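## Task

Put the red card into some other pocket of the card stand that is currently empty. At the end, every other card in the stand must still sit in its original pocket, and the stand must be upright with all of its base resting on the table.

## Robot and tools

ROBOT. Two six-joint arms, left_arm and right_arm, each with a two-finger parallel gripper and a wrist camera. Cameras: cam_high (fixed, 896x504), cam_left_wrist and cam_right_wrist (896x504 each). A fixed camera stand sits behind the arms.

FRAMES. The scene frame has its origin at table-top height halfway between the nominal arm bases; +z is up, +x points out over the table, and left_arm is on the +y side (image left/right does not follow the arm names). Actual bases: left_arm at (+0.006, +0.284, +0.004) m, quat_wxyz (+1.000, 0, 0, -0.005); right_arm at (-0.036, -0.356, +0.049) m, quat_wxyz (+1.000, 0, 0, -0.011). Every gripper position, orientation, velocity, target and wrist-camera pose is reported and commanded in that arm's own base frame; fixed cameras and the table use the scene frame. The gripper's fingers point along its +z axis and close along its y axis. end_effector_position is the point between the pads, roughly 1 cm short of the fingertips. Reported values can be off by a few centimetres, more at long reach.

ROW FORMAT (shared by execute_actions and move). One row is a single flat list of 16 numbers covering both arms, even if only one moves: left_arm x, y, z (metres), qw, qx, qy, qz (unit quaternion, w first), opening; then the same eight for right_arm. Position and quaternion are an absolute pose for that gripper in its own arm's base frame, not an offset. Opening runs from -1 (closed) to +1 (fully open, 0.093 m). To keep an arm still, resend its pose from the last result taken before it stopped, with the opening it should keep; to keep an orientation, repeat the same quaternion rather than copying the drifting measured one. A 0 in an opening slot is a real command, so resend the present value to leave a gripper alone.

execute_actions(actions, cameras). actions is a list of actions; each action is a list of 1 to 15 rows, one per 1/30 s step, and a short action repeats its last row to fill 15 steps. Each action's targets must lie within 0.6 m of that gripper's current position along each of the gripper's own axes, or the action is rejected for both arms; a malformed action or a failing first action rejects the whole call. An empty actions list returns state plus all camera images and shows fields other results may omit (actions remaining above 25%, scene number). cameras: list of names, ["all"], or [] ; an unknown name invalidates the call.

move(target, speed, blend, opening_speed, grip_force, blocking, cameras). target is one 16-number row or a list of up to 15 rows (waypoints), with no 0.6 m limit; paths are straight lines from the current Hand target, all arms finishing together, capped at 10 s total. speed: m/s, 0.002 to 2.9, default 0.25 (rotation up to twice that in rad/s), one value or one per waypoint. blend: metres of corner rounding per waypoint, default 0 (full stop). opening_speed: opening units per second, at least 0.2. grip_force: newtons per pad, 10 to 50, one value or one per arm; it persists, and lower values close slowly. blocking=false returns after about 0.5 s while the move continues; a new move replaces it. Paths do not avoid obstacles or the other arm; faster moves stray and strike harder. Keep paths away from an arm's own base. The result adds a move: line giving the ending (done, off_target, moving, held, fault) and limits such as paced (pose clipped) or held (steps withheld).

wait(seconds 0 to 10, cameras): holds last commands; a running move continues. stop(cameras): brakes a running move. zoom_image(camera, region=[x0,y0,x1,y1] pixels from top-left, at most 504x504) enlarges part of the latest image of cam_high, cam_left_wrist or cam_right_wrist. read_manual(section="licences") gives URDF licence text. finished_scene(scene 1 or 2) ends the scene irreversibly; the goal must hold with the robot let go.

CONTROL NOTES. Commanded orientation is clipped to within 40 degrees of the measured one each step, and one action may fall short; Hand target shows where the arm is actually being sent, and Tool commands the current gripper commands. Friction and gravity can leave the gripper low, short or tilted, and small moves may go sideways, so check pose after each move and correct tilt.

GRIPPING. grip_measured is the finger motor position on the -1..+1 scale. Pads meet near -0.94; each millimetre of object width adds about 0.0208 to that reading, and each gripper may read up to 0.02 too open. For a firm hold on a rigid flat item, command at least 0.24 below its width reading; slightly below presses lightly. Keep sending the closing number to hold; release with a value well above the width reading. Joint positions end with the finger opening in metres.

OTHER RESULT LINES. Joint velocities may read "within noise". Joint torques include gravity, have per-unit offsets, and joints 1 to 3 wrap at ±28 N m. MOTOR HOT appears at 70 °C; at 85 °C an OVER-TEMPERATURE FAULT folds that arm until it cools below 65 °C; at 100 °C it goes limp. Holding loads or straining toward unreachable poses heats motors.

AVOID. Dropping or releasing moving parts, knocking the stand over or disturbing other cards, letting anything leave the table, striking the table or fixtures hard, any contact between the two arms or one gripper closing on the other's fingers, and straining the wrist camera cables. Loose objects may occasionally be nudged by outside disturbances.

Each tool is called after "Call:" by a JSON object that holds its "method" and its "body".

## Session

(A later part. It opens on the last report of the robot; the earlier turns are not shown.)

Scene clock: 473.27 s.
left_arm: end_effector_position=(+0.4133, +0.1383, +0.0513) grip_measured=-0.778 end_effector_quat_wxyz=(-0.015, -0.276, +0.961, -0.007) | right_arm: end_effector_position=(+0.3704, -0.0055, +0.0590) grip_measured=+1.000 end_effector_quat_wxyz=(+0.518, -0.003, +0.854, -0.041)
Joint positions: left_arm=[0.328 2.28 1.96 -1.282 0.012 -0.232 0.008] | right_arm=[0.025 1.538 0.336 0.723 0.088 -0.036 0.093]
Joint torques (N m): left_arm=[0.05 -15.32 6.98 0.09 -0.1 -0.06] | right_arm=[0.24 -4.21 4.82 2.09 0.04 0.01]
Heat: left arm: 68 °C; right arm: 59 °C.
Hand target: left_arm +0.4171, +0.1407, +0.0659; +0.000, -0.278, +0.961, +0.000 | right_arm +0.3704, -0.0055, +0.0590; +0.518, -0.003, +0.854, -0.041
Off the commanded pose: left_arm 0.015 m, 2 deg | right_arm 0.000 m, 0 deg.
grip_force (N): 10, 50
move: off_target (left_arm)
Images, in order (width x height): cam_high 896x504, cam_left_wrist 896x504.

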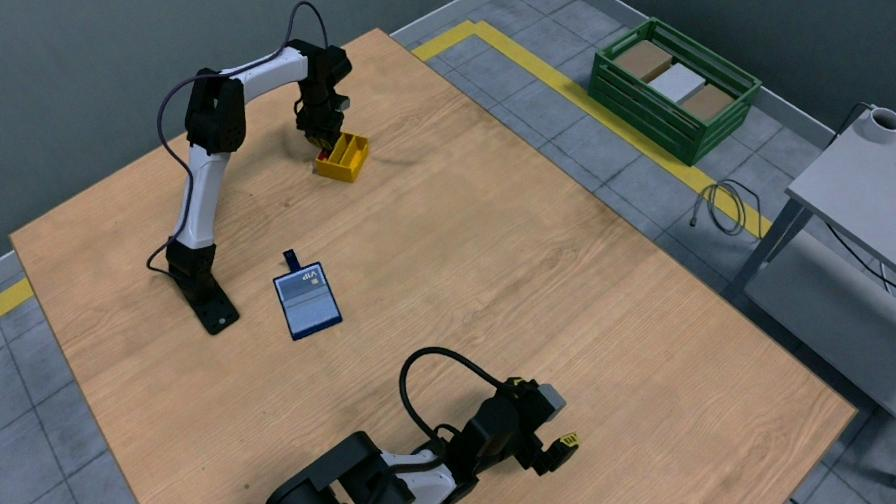

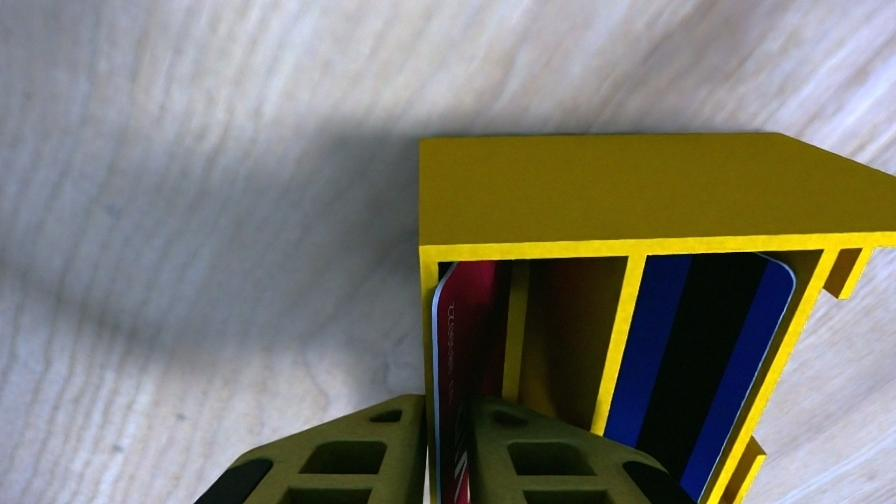

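Call:
{"method": "move", "body": {"target": [[0.4174, 0.1408, 0.072, 0, -0.2782, 0.9605, 0, -1, 0.3704, -0.0055, 0.0590, 0.518, -0.003, 0.854, -0.041, 1], [0.36, -0.08, 0.070, 0, 0, 1, 0, -1, 0.3704, -0.0055, 0.0590, 0.518, -0.003, 0.854, -0.041, 1], [0.294, -0.304, 0.070, 0, 0.2773, 0.9608, 0, -1, 0.3704, -0.0055, 0.0590, 0.518, -0.003, 0.854, -0.041, 1]], "speed": 0.1, "blend": 0.02, "grip_force": [25, 50], "cameras": ["cam_left_wrist", "cam_high"]}}

Scene clock: 531.33 s.
left_arm: end_effector_position=(+0.2895, -0.3005, +0.0680) grip_measured=-0.866 end_effector_quat_wxyz=(-0.005, +0.276, +0.961, +0.000) | right_arm: end_effector_position=(+0.3704, -0.0055, +0.0590) grip_measured=+1.000 end_effector_quat_wxyz=(+0.518, -0.003, +0.854, -0.041)
Joint positions: left_arm=[-0.802 2.167 1.841 -1.254 0.006 -0.242 0.004] | right_arm=[0.025 1.538 0.336 0.723 0.088 -0.036 0.093]
Joint torques (N m): left_arm=[0.21 -11.07 7.19 0.22 -0.04 0.05] | right_arm=[0.27 -4.3 4.74 2.1 0.03 0.02]
Heat: left arm: 70 °C; right arm: 60 °C. Fold the left arm in close to its base, or ease its load, before you think long.
Hand target: left_arm +0.2939, -0.3039, +0.0700; +0.000, +0.277, +0.961, +0.000 | right_arm +0.3704, -0.0055, +0.0590; +0.518, -0.003, +0.854, -0.041
Off the commanded pose: left_arm 0.006 m, 1 deg | right_arm 0.000 m, 0 deg.
MOTOR HOT: joint 2 (shoulder) of the left arm reports 70 °C; the controller's stop level is 85 °C. To cool a motor, set the load down, stop pushing, or move to a pose that needs little force.
grip_force (N): 25, 50
move: done; blend cut to 0 m at target 1
Images, in order (width x height): cam_high 896x504, cam_left_wrist 896x504.

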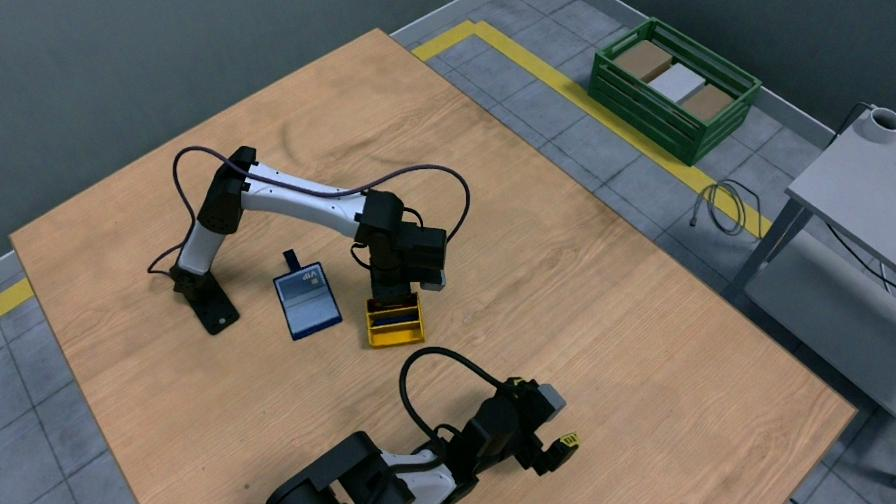

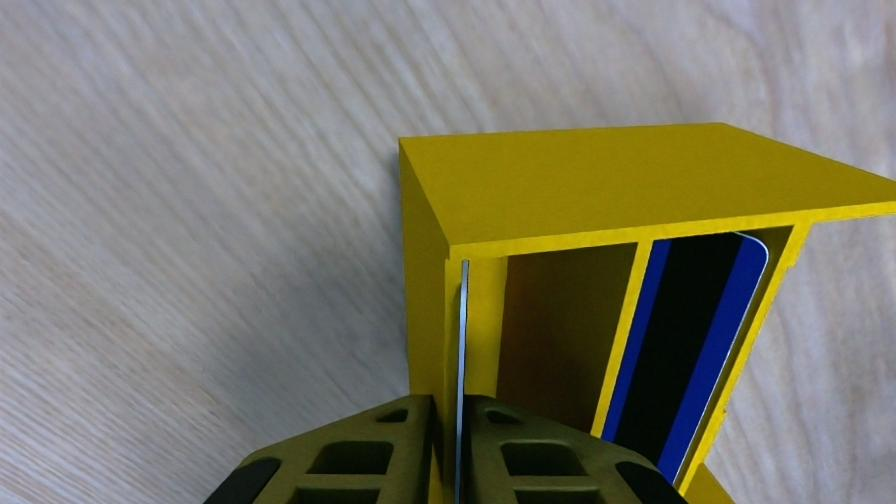

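Call:
{"method": "move", "body": {"target": [[0.294, -0.304, 0.046, 0, 0.2773, 0.9608, 0, -1, 0.3704, -0.0055, 0.0590, 0.518, -0.003, 0.854, -0.041, 1]], "speed": 0.04, "cameras": ["cam_left_wrist", "cam_high"]}}

Scene clock: 540.10 s.
left_arm: end_effector_position=(+0.2909, -0.3011, +0.0542) grip_measured=-0.868 end_effector_quat_wxyz=(-0.003, +0.276, +0.961, -0.001) | right_arm: end_effector_position=(+0.3704, -0.0055, +0.0590) grip_measured=+1.000 end_effector_quat_wxyz=(+0.518, -0.003, +0.854, -0.041)
Joint positions: left_arm=[-0.8 2.174 1.797 -1.198 0.005 -0.242 0.004] | right_arm=[0.025 1.538 0.336 0.723 0.088 -0.036 0.093]
Joint torques (N m): left_arm=[0.05 -10.61 4.66 0.55 -0.02 0.05] | right_arm=[0.24 -4.31 4.75 2.09 0.03 0.01]
Heat: left arm: 66 °C; right arm: 60 °C.
Hand target: left_arm +0.2938, -0.3038, +0.0460; +0.000, +0.277, +0.961, +0.000 | right_arm +0.3704, -0.0055, +0.0590; +0.518, -0.003, +0.854, -0.041
Off the commanded pose: left_arm 0.009 m, 0 deg | right_arm 0.000 m, 0 deg.
MOTOR HOT: cleared for the motors of the left arm.
grip_force (N): 25, 50
move: done
Images, in order (width x height): cam_high 896x504, cam_left_wrist 896x504.

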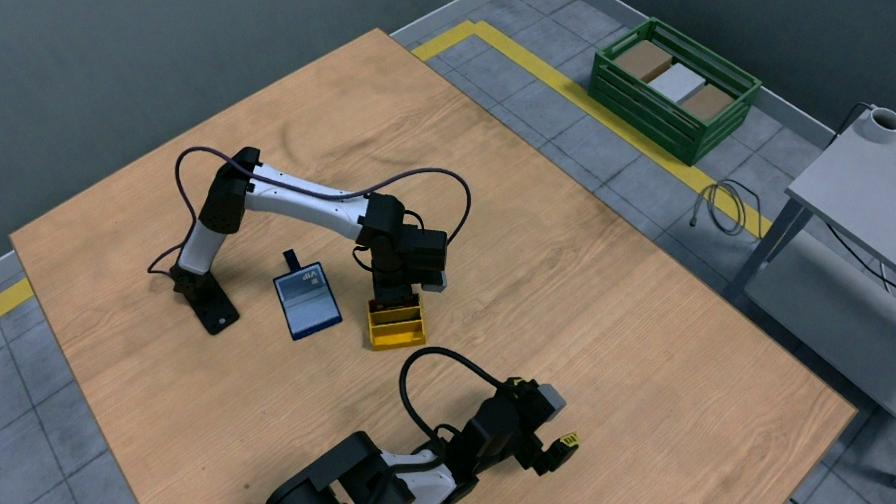

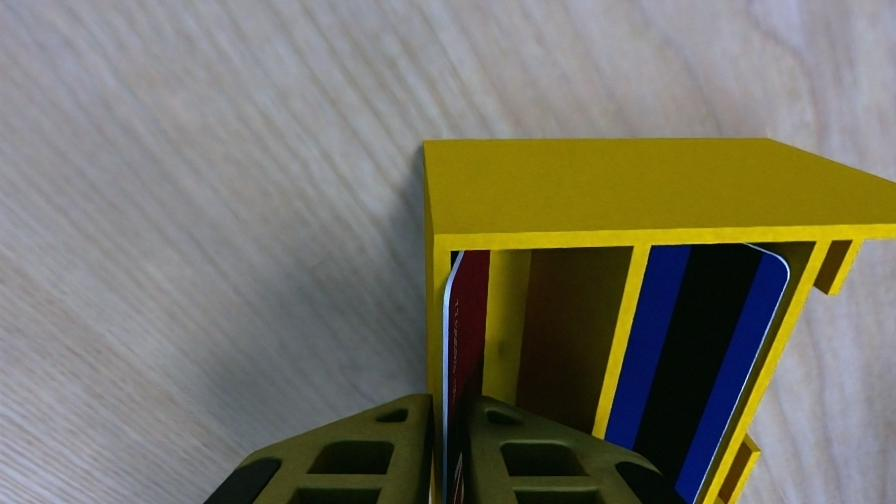

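Call:
{"method": "move", "body": {"target": [[0.294, -0.304, 0.055, 0, 0.2773, 0.9608, 0, -0.6, 0.3704, -0.0055, 0.0590, 0.518, -0.003, 0.854, -0.041, 1], [0.294, -0.304, 0.14, 0, 0.2773, 0.9608, 0, -0.6, 0.3704, -0.0055, 0.0590, 0.518, -0.003, 0.854, -0.041, 1], [0.27, -0.0, 0.18, 0.3827, 0, 0.9239, 0, -0.6, 0.3704, -0.0055, 0.0590, 0.518, -0.003, 0.854, -0.041, 1]], "speed": [0.05, 0.08, 0.25], "blend": [0, 0.03, 0], "cameras": ["all"]}}

Scene clock: 562.23 s.
left_arm: end_effector_position=(+0.2668, -0.0004, +0.1759) grip_measured=-0.602 end_effector_quat_wxyz=(+0.370, -0.004, +0.929, +0.000) | right_arm: end_effector_position=(+0.3704, -0.0055, +0.0590) grip_measured=+1.000 end_effector_quat_wxyz=(+0.518, -0.003, +0.854, -0.041)
Joint positions: left_arm=[-0.007 0.873 0.776 -0.715 -0.009 -0.013 0.016] | right_arm=[0.025 1.538 0.336 0.723 0.088 -0.036 0.093]
Joint torques (N m): left_arm=[0.77 -2.43 5.61 1.94 0.13 0.16] | right_arm=[0.25 -4.23 4.79 2.09 0.01 0.02]
Heat: left arm: 63 °C; right arm: 60 °C.
Hand target: left_arm +0.2698, +0.0000, +0.1800; +0.382, +0.000, +0.924, +0.000 | right_arm +0.3704, -0.0055, +0.0590; +0.518, -0.003, +0.854, -0.041
Off the commanded pose: left_arm 0.005 m, 2 deg | right_arm 0.000 m, 0 deg.
grip_force (N): 25, 50
move: done

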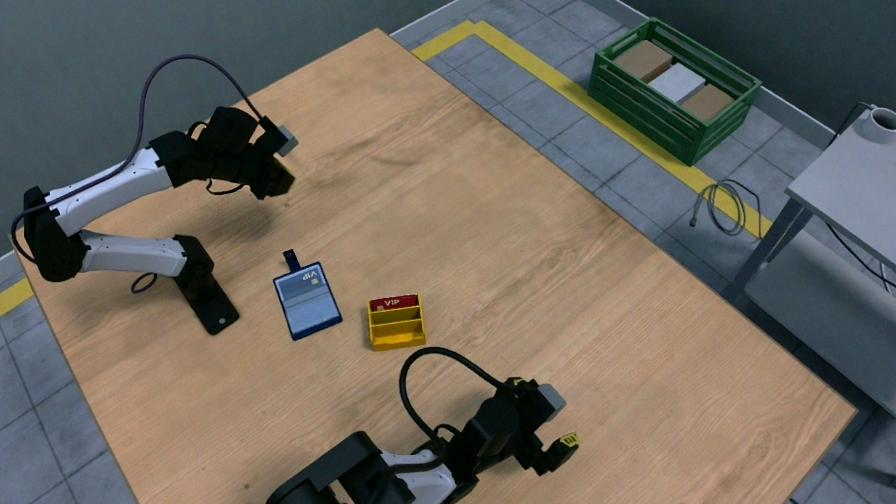

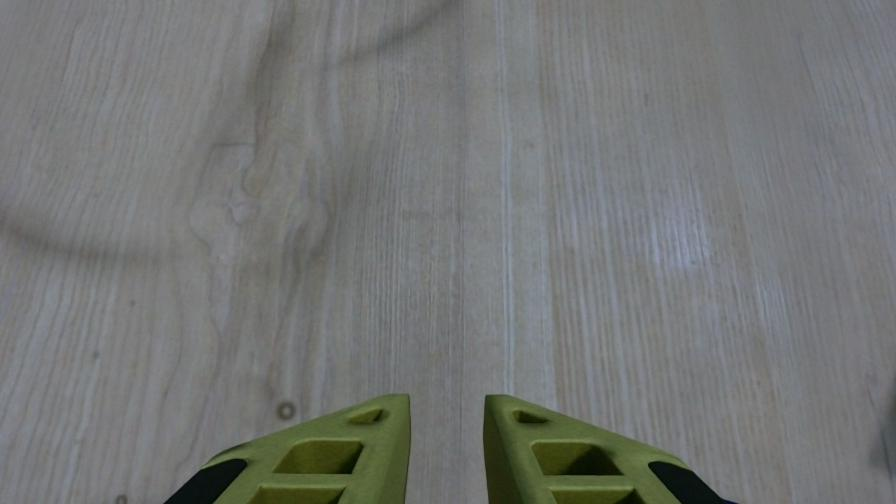

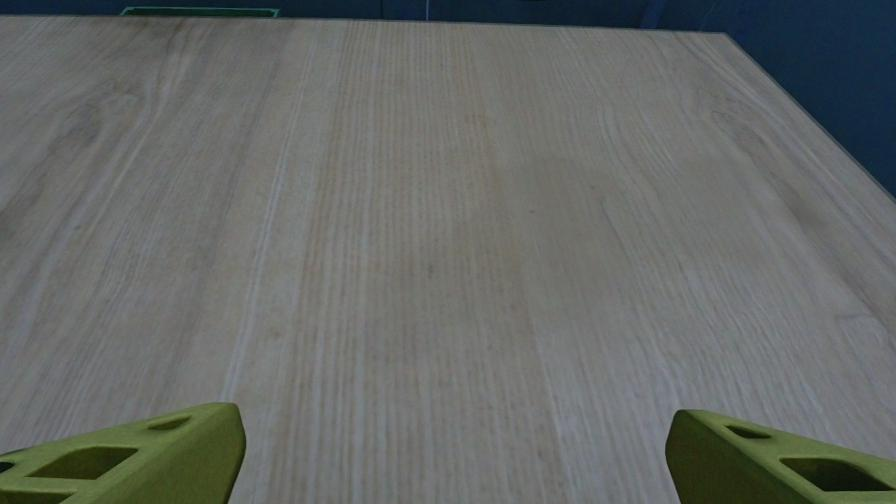

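Call:
{"method": "zoom_image", "body": {"camera": "cam_high", "region": [350, 280, 450, 360]}}

Scaled by 5.040 from the camera's 896x504 image, which has a finer 1280x720 frame.

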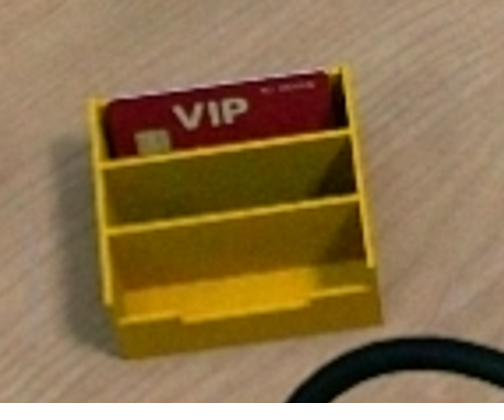

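Call:
{"method": "move", "body": {"target": [[0.27, 0.0, 0.18, 0.3827, 0, 0.9239, 0, -0.6, 0.20, 0.18, 0.12, 0.487, -0.3564, 0.7644, 0.2271, 1]], "speed": 0.2, "cameras": ["cam_right_wrist", "cam_high"]}}

Scene clock: 593.70 s.
left_arm: end_effector_position=(+0.2669, -0.0004, +0.1760) grip_measured=-0.602 end_effector_quat_wxyz=(+0.371, -0.004, +0.929, +0.000) | right_arm: end_effector_position=(+0.1993, +0.1749, +0.1056) grip_measured=+1.000 end_effector_quat_wxyz=(+0.477, -0.352, +0.776, +0.218)
Joint positions: left_arm=[-0.007 0.873 0.776 -0.715 -0.009 -0.013 0.016] | right_arm=[0.549 0.623 0.177 -0.041 -0.273 -0.138 0.093]
Joint torques (N m): left_arm=[0.79 -2.44 5.63 1.94 0.14 0.18] | right_arm=[0.59 -0.58 9.03 2.06 -0.32 -0.01]
Heat: left arm: 53 °C; right arm: 60 °C.
Hand target: left_arm +0.2699, +0.0000, +0.1800; +0.383, +0.000, +0.924, +0.000 | right_arm +0.1999, +0.1799, +0.1199; +0.487, -0.356, +0.764, +0.227
Off the commanded pose: left_arm 0.005 m, 2 deg | right_arm 0.015 m, 2 deg.
grip_force (N): 25, 50
move: off_target (right_arm)
Images, in order (width x height): cam_high 896x504, cam_right_wrist 896x504.

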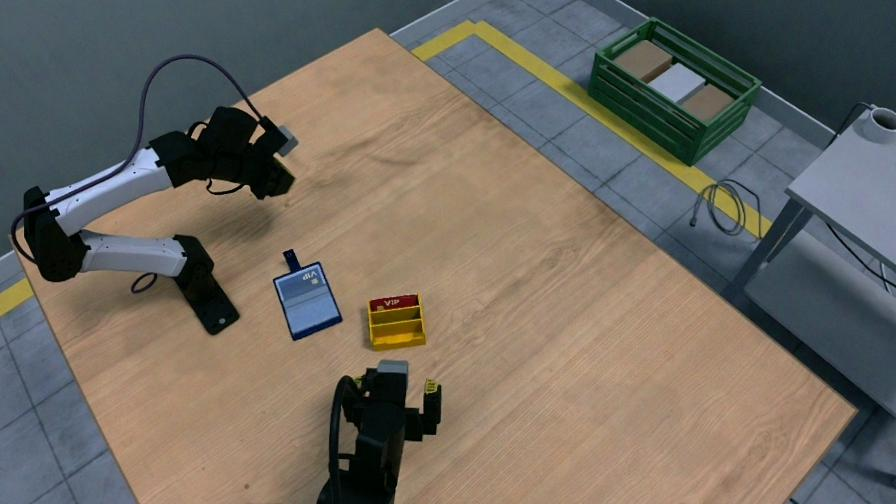

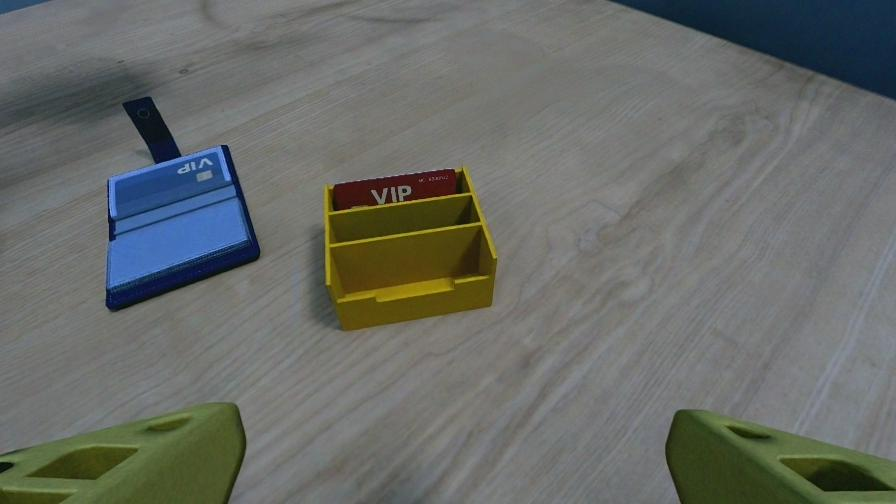

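Call:
{"method": "zoom_image", "body": {"camera": "cam_right_wrist", "region": [310, 140, 510, 350]}}

Scaled by 2.400 from the camera's 896x504 image, which has a finer 1280x720 frame.

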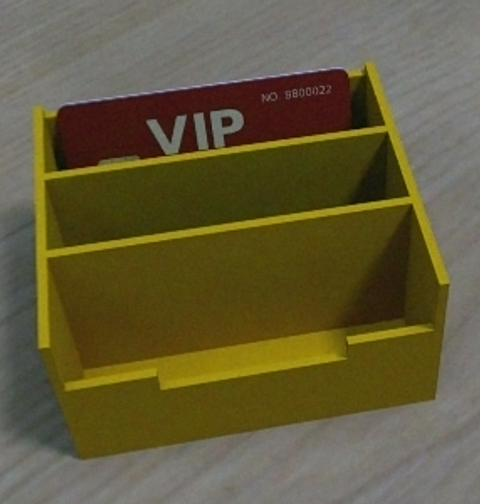

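Call:
{"method": "move", "body": {"target": [[0.27, 0.0, 0.18, 0.3827, 0, 0.9239, 0, -0.6, 0.2095, 0.2477, 0.035, 0.4363, -0.4231, 0.7556, 0.2443, -0.108]], "speed": 0.12, "cameras": ["cam_right_wrist", "cam_high"]}}

Scene clock: 640.83 s.
left_arm: end_effector_position=(+0.2669, -0.0004, +0.1760) grip_measured=-0.602 end_effector_quat_wxyz=(+0.371, -0.004, +0.929, +0.000) | right_arm: end_effector_position=(+0.2057, +0.2449, +0.0319) grip_measured=-0.106 end_effector_quat_wxyz=(+0.427, -0.424, +0.759, +0.248)
Joint positions: left_arm=[-0.007 0.873 0.776 -0.715 -0.009 -0.013 0.016] | right_arm=[0.74 1.456 0.169 0.73 -0.254 -0.138 0.04]
Joint torques (N m): left_arm=[0.77 -2.44 5.74 1.94 0.13 0.2] | right_arm=[0.76 -2.5 4.89 2.21 0.07 -0.03]
Heat: left arm: 48 °C; right arm: 60 °C.
Hand target: left_arm +0.2698, +0.0000, +0.1800; +0.382, +0.000, +0.924, +0.000 | right_arm +0.2094, +0.2476, +0.0352; +0.436, -0.423, +0.756, +0.244
Off the commanded pose: left_arm 0.005 m, 2 deg | right_arm 0.006 m, 1 deg.
grip_force (N): 25, 50
move: done
Images, in order (width x height): cam_high 896x504, cam_right_wrist 896x504.

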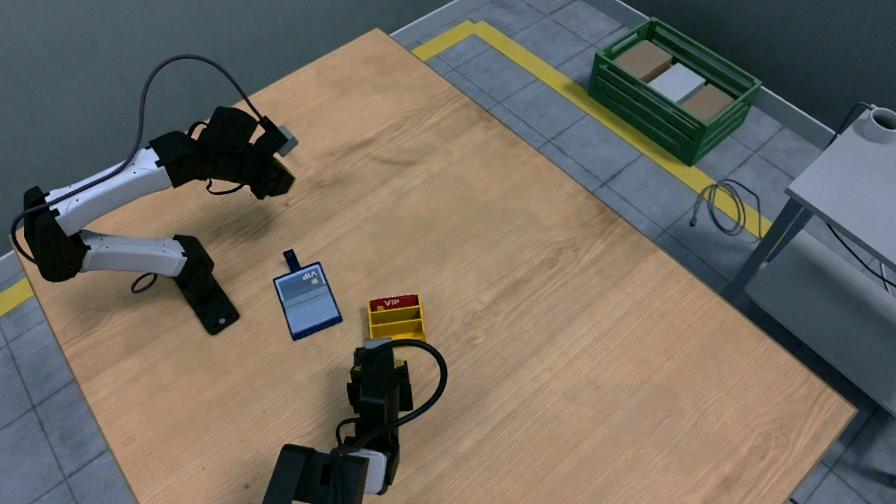

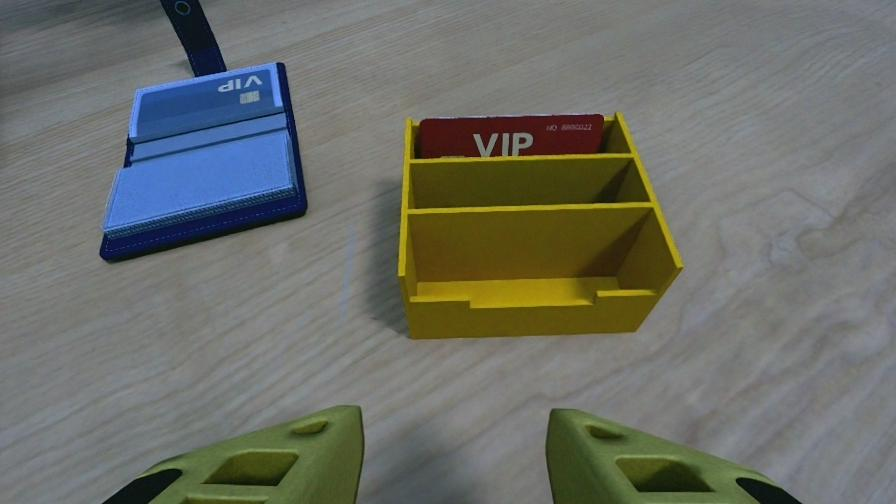

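Call:
{"method": "move", "body": {"target": [[0.27, 0.0, 0.18, 0.3827, 0, 0.9239, 0, -0.6, 0.2152, 0.290, 0.013, 0.4363, -0.4231, 0.7556, 0.2443, -0.108]], "speed": 0.08, "cameras": ["cam_right_wrist"]}}

Scene clock: 658.13 s.
left_arm: end_effector_position=(+0.2669, -0.0004, +0.1760) grip_measured=-0.602 end_effector_quat_wxyz=(+0.371, -0.004, +0.929, +0.000) | right_arm: end_effector_position=(+0.2092, +0.2847, +0.0084) grip_measured=-0.106 end_effector_quat_wxyz=(+0.425, -0.431, +0.757, +0.245)
Joint positions: left_arm=[-0.007 0.873 0.776 -0.715 -0.009 -0.013 0.016] | right_arm=[0.867 1.747 0.265 0.929 -0.148 -0.086 0.04]
Joint torques (N m): left_arm=[0.84 -2.47 5.56 1.93 0.15 0.17] | right_arm=[0.61 -3.79 4.89 2.22 0.11 0.11]
Heat: left arm: 47 °C; right arm: 59 °C.
Hand target: left_arm +0.2698, +0.0000, +0.1800; +0.382, +0.000, +0.924, +0.000 | right_arm +0.2150, +0.2898, +0.0132; +0.436, -0.423, +0.756, +0.244
Off the commanded pose: left_arm 0.005 m, 2 deg | right_arm 0.009 m, 2 deg.
grip_force (N): 25, 50
move: done
Images, in order (width x height): cam_right_wrist 896x504.

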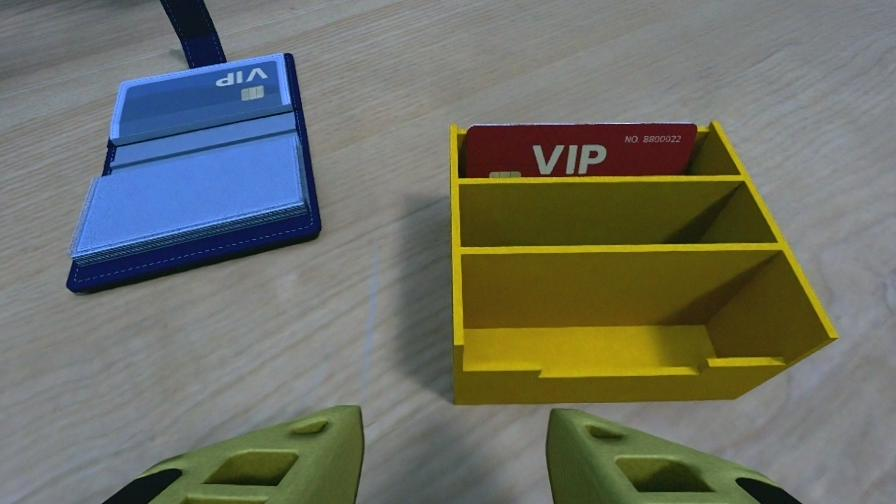

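Call:
{"method": "move", "body": {"target": [[0.27, 0.0, 0.18, 0.3827, 0, 0.9239, 0, -0.6, 0.2233, 0.3028, 0.005, 0.4363, -0.4231, 0.7556, 0.2443, -0.108]], "speed": 0.06, "cameras": ["cam_right_wrist", "cam_high"]}}

Call:
{"method": "zoom_image", "body": {"camera": "cam_high", "region": [320, 270, 470, 390]}}

Scene clock: 688.90 s.
left_arm: end_effector_position=(+0.2670, -0.0004, +0.1760) grip_measured=-0.602 end_effector_quat_wxyz=(+0.371, -0.004, +0.929, +0.000) | right_arm: end_effector_position=(+0.2182, +0.2976, +0.0012) grip_measured=-0.106 end_effector_quat_wxyz=(+0.426, -0.431, +0.757, +0.245)
Joint positions: left_arm=[-0.007 0.873 0.776 -0.714 -0.009 -0.013 0.016] | right_arm=[0.874 1.836 0.322 0.964 -0.14 -0.081 0.04]
Joint torques (N m): left_arm=[0.84 -2.43 5.59 1.93 0.11 0.18] | right_arm=[0.79 -4.26 4.67 2.22 0.13 0.14]
Heat: left arm: 46 °C; right arm: 58 °C.
Hand target: left_arm +0.2699, +0.0000, +0.1800; +0.383, +0.000, +0.924, +0.000 | right_arm +0.2231, +0.3026, +0.0051; +0.436, -0.423, +0.756, +0.244
Off the commanded pose: left_arm 0.005 m, 2 deg | right_arm 0.008 m, 1 deg.
grip_force (N): 25, 50
move: done
Images, in order (width x height): cam_high 896x504, cam_right_wrist 896x504.

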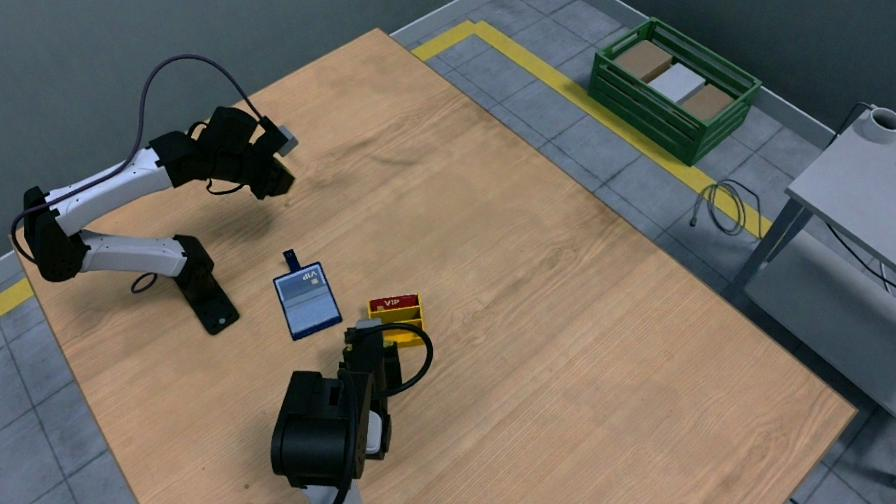

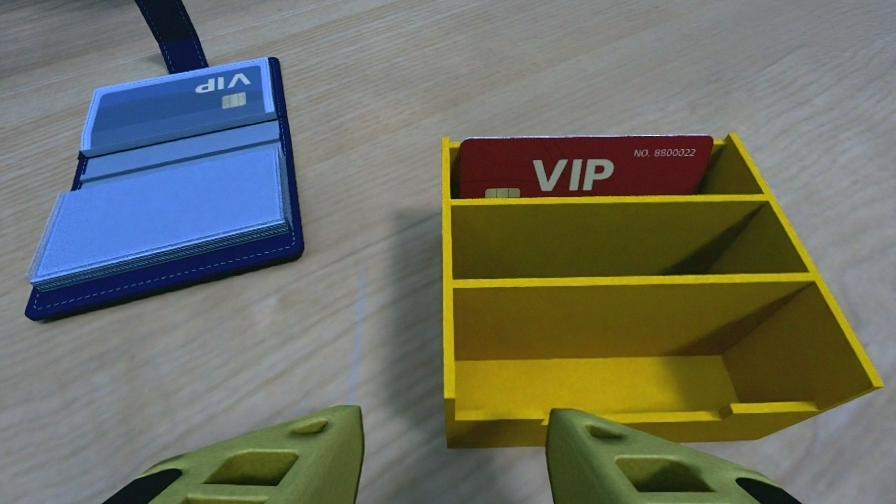

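Scaled by 3.360 from the camera's 896x504 image, which has a finer 1280x720 frame.

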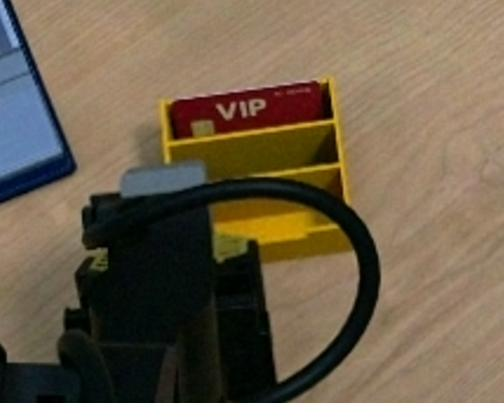

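Call:
{"method": "move", "body": {"target": [[0.27, 0.0, 0.18, 0.3827, 0, 0.9239, 0, -0.6, 0.234, 0.3227, -0.0086, 0.4363, -0.4231, 0.7556, 0.2443, -0.108]], "speed": 0.05, "cameras": ["cam_right_wrist", "cam_high"]}}

Call:
{"method": "zoom_image", "body": {"camera": "cam_high", "region": [320, 270, 470, 390]}}

Scene clock: 721.93 s.
left_arm: end_effector_position=(+0.2670, -0.0004, +0.1760) grip_measured=-0.602 end_effector_quat_wxyz=(+0.371, -0.004, +0.929, +0.000) | right_arm: end_effector_position=(+0.2297, +0.3183, -0.0107) grip_measured=-0.106 end_effector_quat_wxyz=(+0.428, -0.430, +0.756, +0.245)
Joint positions: left_arm=[-0.007 0.873 0.776 -0.714 -0.009 -0.013 0.016] | right_arm=[0.892 1.961 0.412 1.005 -0.126 -0.073 0.04]
Joint torques (N m): left_arm=[0.8 -2.43 5.65 1.95 0.12 0.15] | right_arm=[0.79 -5.01 4.34 2.22 0.14 0.13]
Heat: left arm: 46 °C; right arm: 63 °C.
Hand target: left_arm +0.2699, +0.0000, +0.1800; +0.383, +0.000, +0.924, +0.000 | right_arm +0.2339, +0.3226, -0.0085; +0.436, -0.423, +0.756, +0.244
Off the commanded pose: left_arm 0.005 m, 2 deg | right_arm 0.006 m, 1 deg.
grip_force (N): 25, 50
move: done
Images, in order (width x height): cam_high 896x504, cam_right_wrist 896x504.

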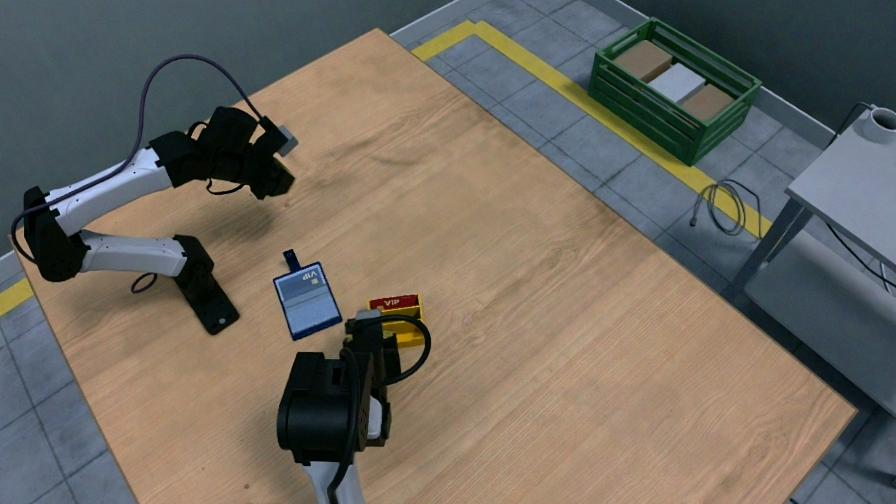

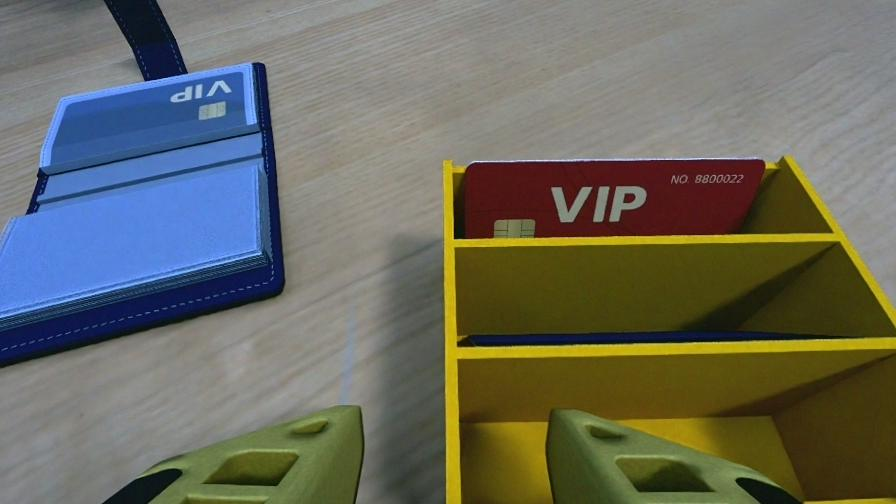

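Scaled by 3.360 from the camera's 896x504 image, which has a finer 1280x720 frame.

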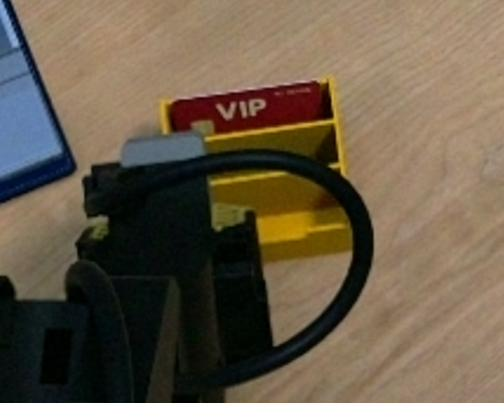

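Call:
{"method": "move", "body": {"target": [[0.27, 0.0, 0.18, 0.3827, 0, 0.9239, 0, -0.6, 0.234, 0.3227, -0.0106, 0.4363, -0.4231, 0.7556, 0.2443, -1]], "speed": 0.05, "grip_force": [25, 30], "cameras": ["cam_right_wrist"]}}

Scene clock: 732.77 s.
left_arm: end_effector_position=(+0.2670, -0.0004, +0.1760) grip_measured=-0.602 end_effector_quat_wxyz=(+0.371, -0.004, +0.929, +0.000) | right_arm: end_effector_position=(+0.2309, +0.3189, -0.0108) grip_measured=-0.955 end_effector_quat_wxyz=(+0.432, -0.429, +0.755, +0.245)
Joint positions: left_arm=[-0.007 0.873 0.776 -0.714 -0.009 -0.013 0.016] | right_arm=[0.893 1.972 0.412 1.024 -0.12 -0.072 0]
Joint torques (N m): left_arm=[0.85 -2.43 5.61 1.93 0.13 0.16] | right_arm=[0.64 -4.85 4.25 2.14 0.1 0.12]
Heat: left arm: 46 °C; right arm: 62 °C.
Hand target: left_arm +0.2699, +0.0000, +0.1800; +0.383, +0.000, +0.924, +0.000 | right_arm +0.2339, +0.3226, -0.0105; +0.436, -0.423, +0.756, +0.244
Off the commanded pose: left_arm 0.005 m, 2 deg | right_arm 0.005 m, 1 deg.
grip_force (N): 25, 30
move: done
Images, in order (width x height): cam_right_wrist 896x504.

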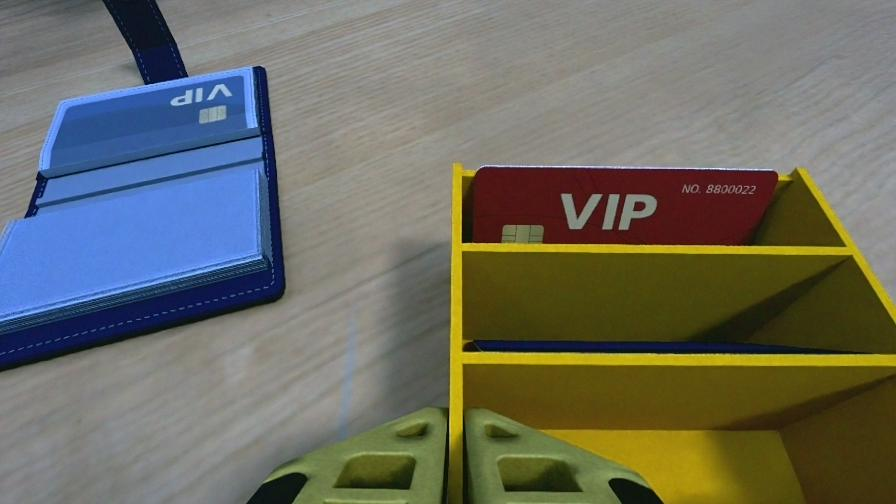

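Call:
{"method": "move", "body": {"target": [[0.294, -0.304, 0.14, 0, 0.2773, 0.9608, 0, -0.6, 0.234, 0.3227, -0.0106, 0.4363, -0.4231, 0.7556, 0.2443, -1]], "speed": 0.15, "cameras": ["all"]}}

Scene clock: 746.50 s.
left_arm: end_effector_position=(+0.2935, -0.2994, +0.1404) grip_measured=-0.602 end_effector_quat_wxyz=(+0.001, +0.270, +0.963, +0.004) | right_arm: end_effector_position=(+0.2309, +0.3189, -0.0108) grip_measured=-0.964 end_effector_quat_wxyz=(+0.432, -0.429, +0.755, +0.245)
Joint positions: left_arm=[-0.799 2.19 2.167 -1.549 -0.008 -0.252 0.016] | right_arm=[0.893 1.972 0.412 1.024 -0.12 -0.072 0]
Joint torques (N m): left_arm=[-0.06 -10.82 6.82 0.22 0.1 0.18] | right_arm=[0.65 -4.85 4.25 2.15 0.1 0.12]
Heat: left arm: 46 °C; right arm: 60 °C.
Hand target: left_arm +0.2940, -0.3039, +0.1400; +0.000, +0.277, +0.961, +0.000 | right_arm +0.2339, +0.3226, -0.0105; +0.436, -0.423, +0.756, +0.244
Off the commanded pose: left_arm 0.005 m, 1 deg | right_arm 0.005 m, 1 deg.
joint sent to its limit (left arm) — joint 4 (wrist pitch), lower limit. The joint targets still meet the commanded pose.
grip_force (N): 25, 30
move: done

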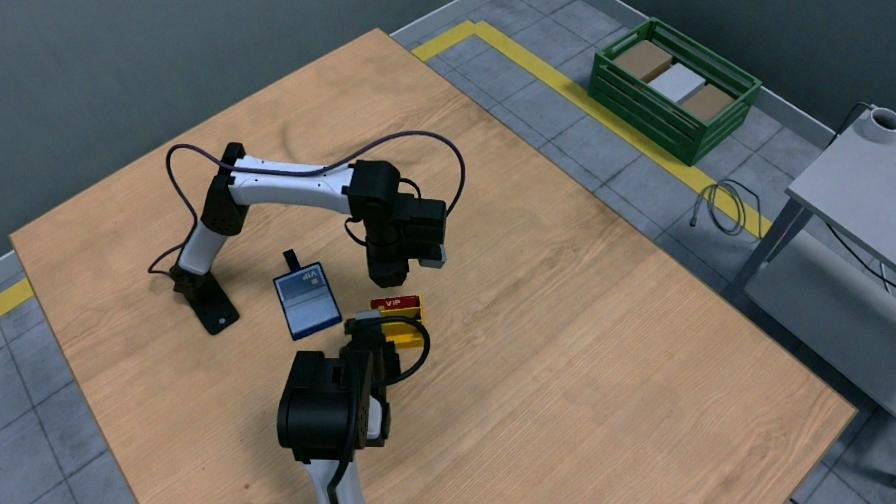

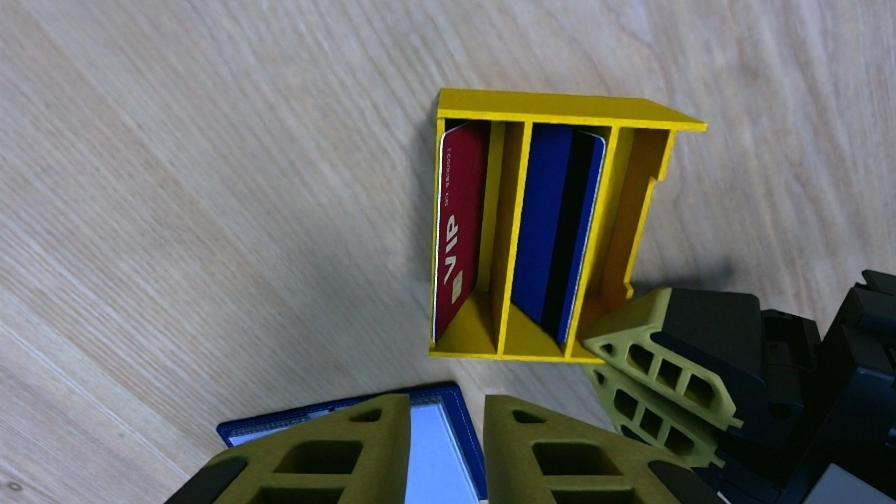

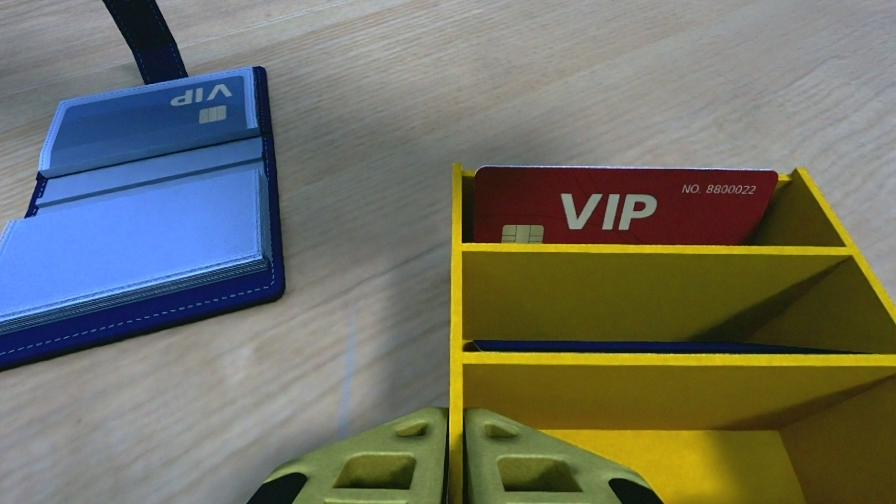

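Call:
{"method": "move", "body": {"target": [[0.300, -0.301, 0.075, 0, 0.2974, 0.9548, 0, -0.65, 0.234, 0.3227, -0.0106, 0.4363, -0.4231, 0.7556, 0.2443, -1]], "speed": 0.1, "cameras": ["cam_left_wrist"]}}

Scene clock: 762.30 s.
left_arm: end_effector_position=(+0.2971, -0.3002, +0.0752) grip_measured=-0.648 end_effector_quat_wxyz=(-0.003, +0.295, +0.956, +0.006) | right_arm: end_effector_position=(+0.2309, +0.3189, -0.0108) grip_measured=-0.964 end_effector_quat_wxyz=(+0.432, -0.429, +0.755, +0.245)
Joint positions: left_arm=[-0.794 2.19 1.907 -1.3 -0.008 -0.195 0.014] | right_arm=[0.893 1.972 0.412 1.024 -0.12 -0.072 0]
Joint torques (N m): left_arm=[0.84 -12.78 4.79 0.39 0.12 0.16] | right_arm=[0.68 -4.81 4.26 2.12 0.09 0.12]
Heat: left arm: 49 °C; right arm: 59 °C.
Hand target: left_arm +0.3000, -0.3010, +0.0750; +0.000, +0.297, +0.955, +0.000 | right_arm +0.2339, +0.3226, -0.0105; +0.436, -0.423, +0.756, +0.244
Off the commanded pose: left_arm 0.003 m, 1 deg | right_arm 0.005 m, 1 deg.
grip_force (N): 25, 30
move: done
Images, in order (width x height): cam_left_wrist 896x504.

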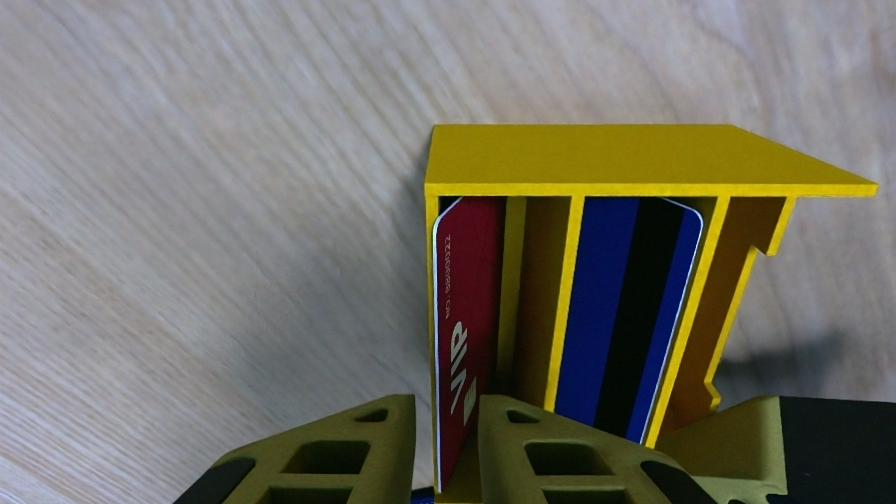

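Call:
{"method": "move", "body": {"target": [[0.3020, -0.2995, 0.048, 0, 0.2974, 0.9548, 0, -0.65, 0.234, 0.3227, -0.0106, 0.4363, -0.4231, 0.7556, 0.2443, -1]], "speed": 0.05, "cameras": ["cam_left_wrist"]}}

Scene clock: 774.13 s.
left_arm: end_effector_position=(+0.2996, -0.2991, +0.0532) grip_measured=-0.648 end_effector_quat_wxyz=(+0.002, +0.295, +0.956, +0.003) | right_arm: end_effector_position=(+0.2309, +0.3189, -0.0108) grip_measured=-0.964 end_effector_quat_wxyz=(+0.432, -0.429, +0.755, +0.245)
Joint positions: left_arm=[-0.788 2.19 1.819 -1.2 -0.007 -0.189 0.014] | right_arm=[0.893 1.972 0.412 1.024 -0.12 -0.072 0]
Joint torques (N m): left_arm=[0.85 -11.47 4.71 0.44 0.14 0.17] | right_arm=[0.68 -4.85 4.21 2.14 0.1 0.12]
Heat: left arm: 52 °C; right arm: 59 °C.
Hand target: left_arm +0.3020, -0.2994, +0.0481; +0.000, +0.297, +0.955, +0.000 | right_arm +0.2339, +0.3226, -0.0105; +0.436, -0.423, +0.756, +0.244
Off the commanded pose: left_arm 0.006 m, 1 deg | right_arm 0.005 m, 1 deg.
grip_force (N): 25, 30
move: done
Images, in order (width x height): cam_left_wrist 896x504.

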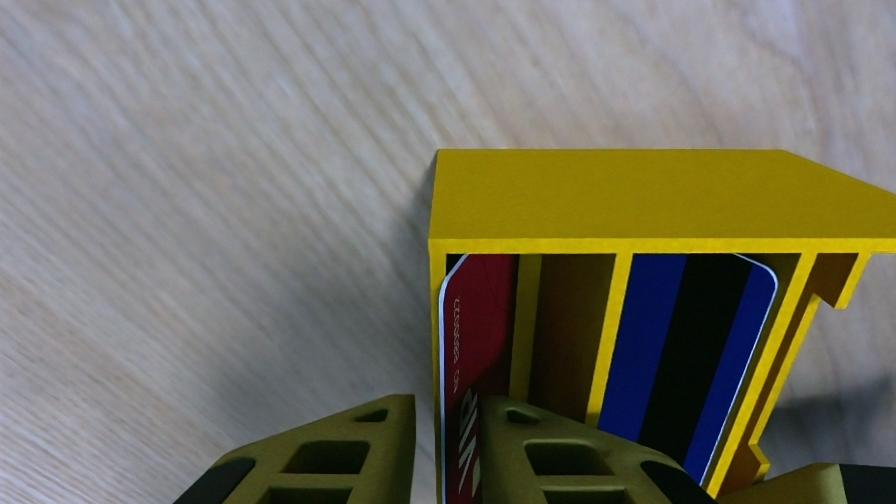

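Call:
{"method": "move", "body": {"target": [[0.3020, -0.2995, 0.043, 0, 0.2974, 0.9548, 0, -0.65, 0.234, 0.3227, -0.0106, 0.4363, -0.4231, 0.7556, 0.2443, -1],[0.3020, -0.2995, 0.043, 0, 0.2974, 0.9548, 0, -1, 0.234, 0.3227, -0.0106, 0.4363, -0.4231, 0.7556, 0.2443, -1]], "speed": 0.05, "grip_force": [15, 35], "cameras": ["cam_left_wrist"]}}

Scene clock: 783.13 s.
left_arm: end_effector_position=(+0.2992, -0.3004, +0.0496) grip_measured=-0.813 end_effector_quat_wxyz=(+0.002, +0.295, +0.956, -0.001) | right_arm: end_effector_position=(+0.2309, +0.3190, -0.0107) grip_measured=-0.977 end_effector_quat_wxyz=(+0.432, -0.429, +0.754, +0.245)
Joint positions: left_arm=[-0.788 2.19 1.805 -1.181 -0.001 -0.189 0.006] | right_arm=[0.893 1.972 0.412 1.025 -0.12 -0.072 0]
Joint torques (N m): left_arm=[0.88 -11.07 4.7 0.44 -0.01 0.17] | right_arm=[0.65 -4.83 4.26 2.14 0.08 0.12]
Heat: left arm: 53 °C; right arm: 59 °C.
Hand target: left_arm +0.3020, -0.2994, +0.0431; +0.000, +0.297, +0.955, +0.000 | right_arm +0.2339, +0.3226, -0.0105; +0.436, -0.423, +0.756, +0.244
Off the commanded pose: left_arm 0.007 m, 0 deg | right_arm 0.005 m, 1 deg.
grip_force (N): 15, 35
move: done
Images, in order (width x height): cam_left_wrist 896x504.

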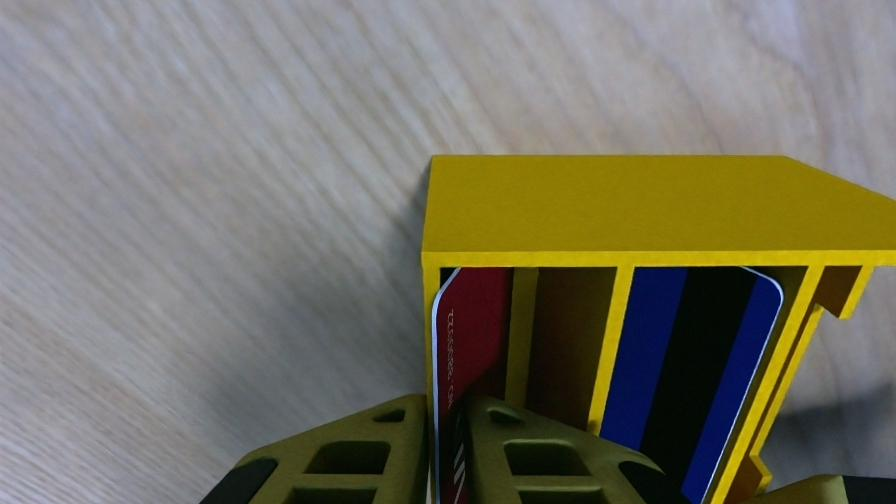

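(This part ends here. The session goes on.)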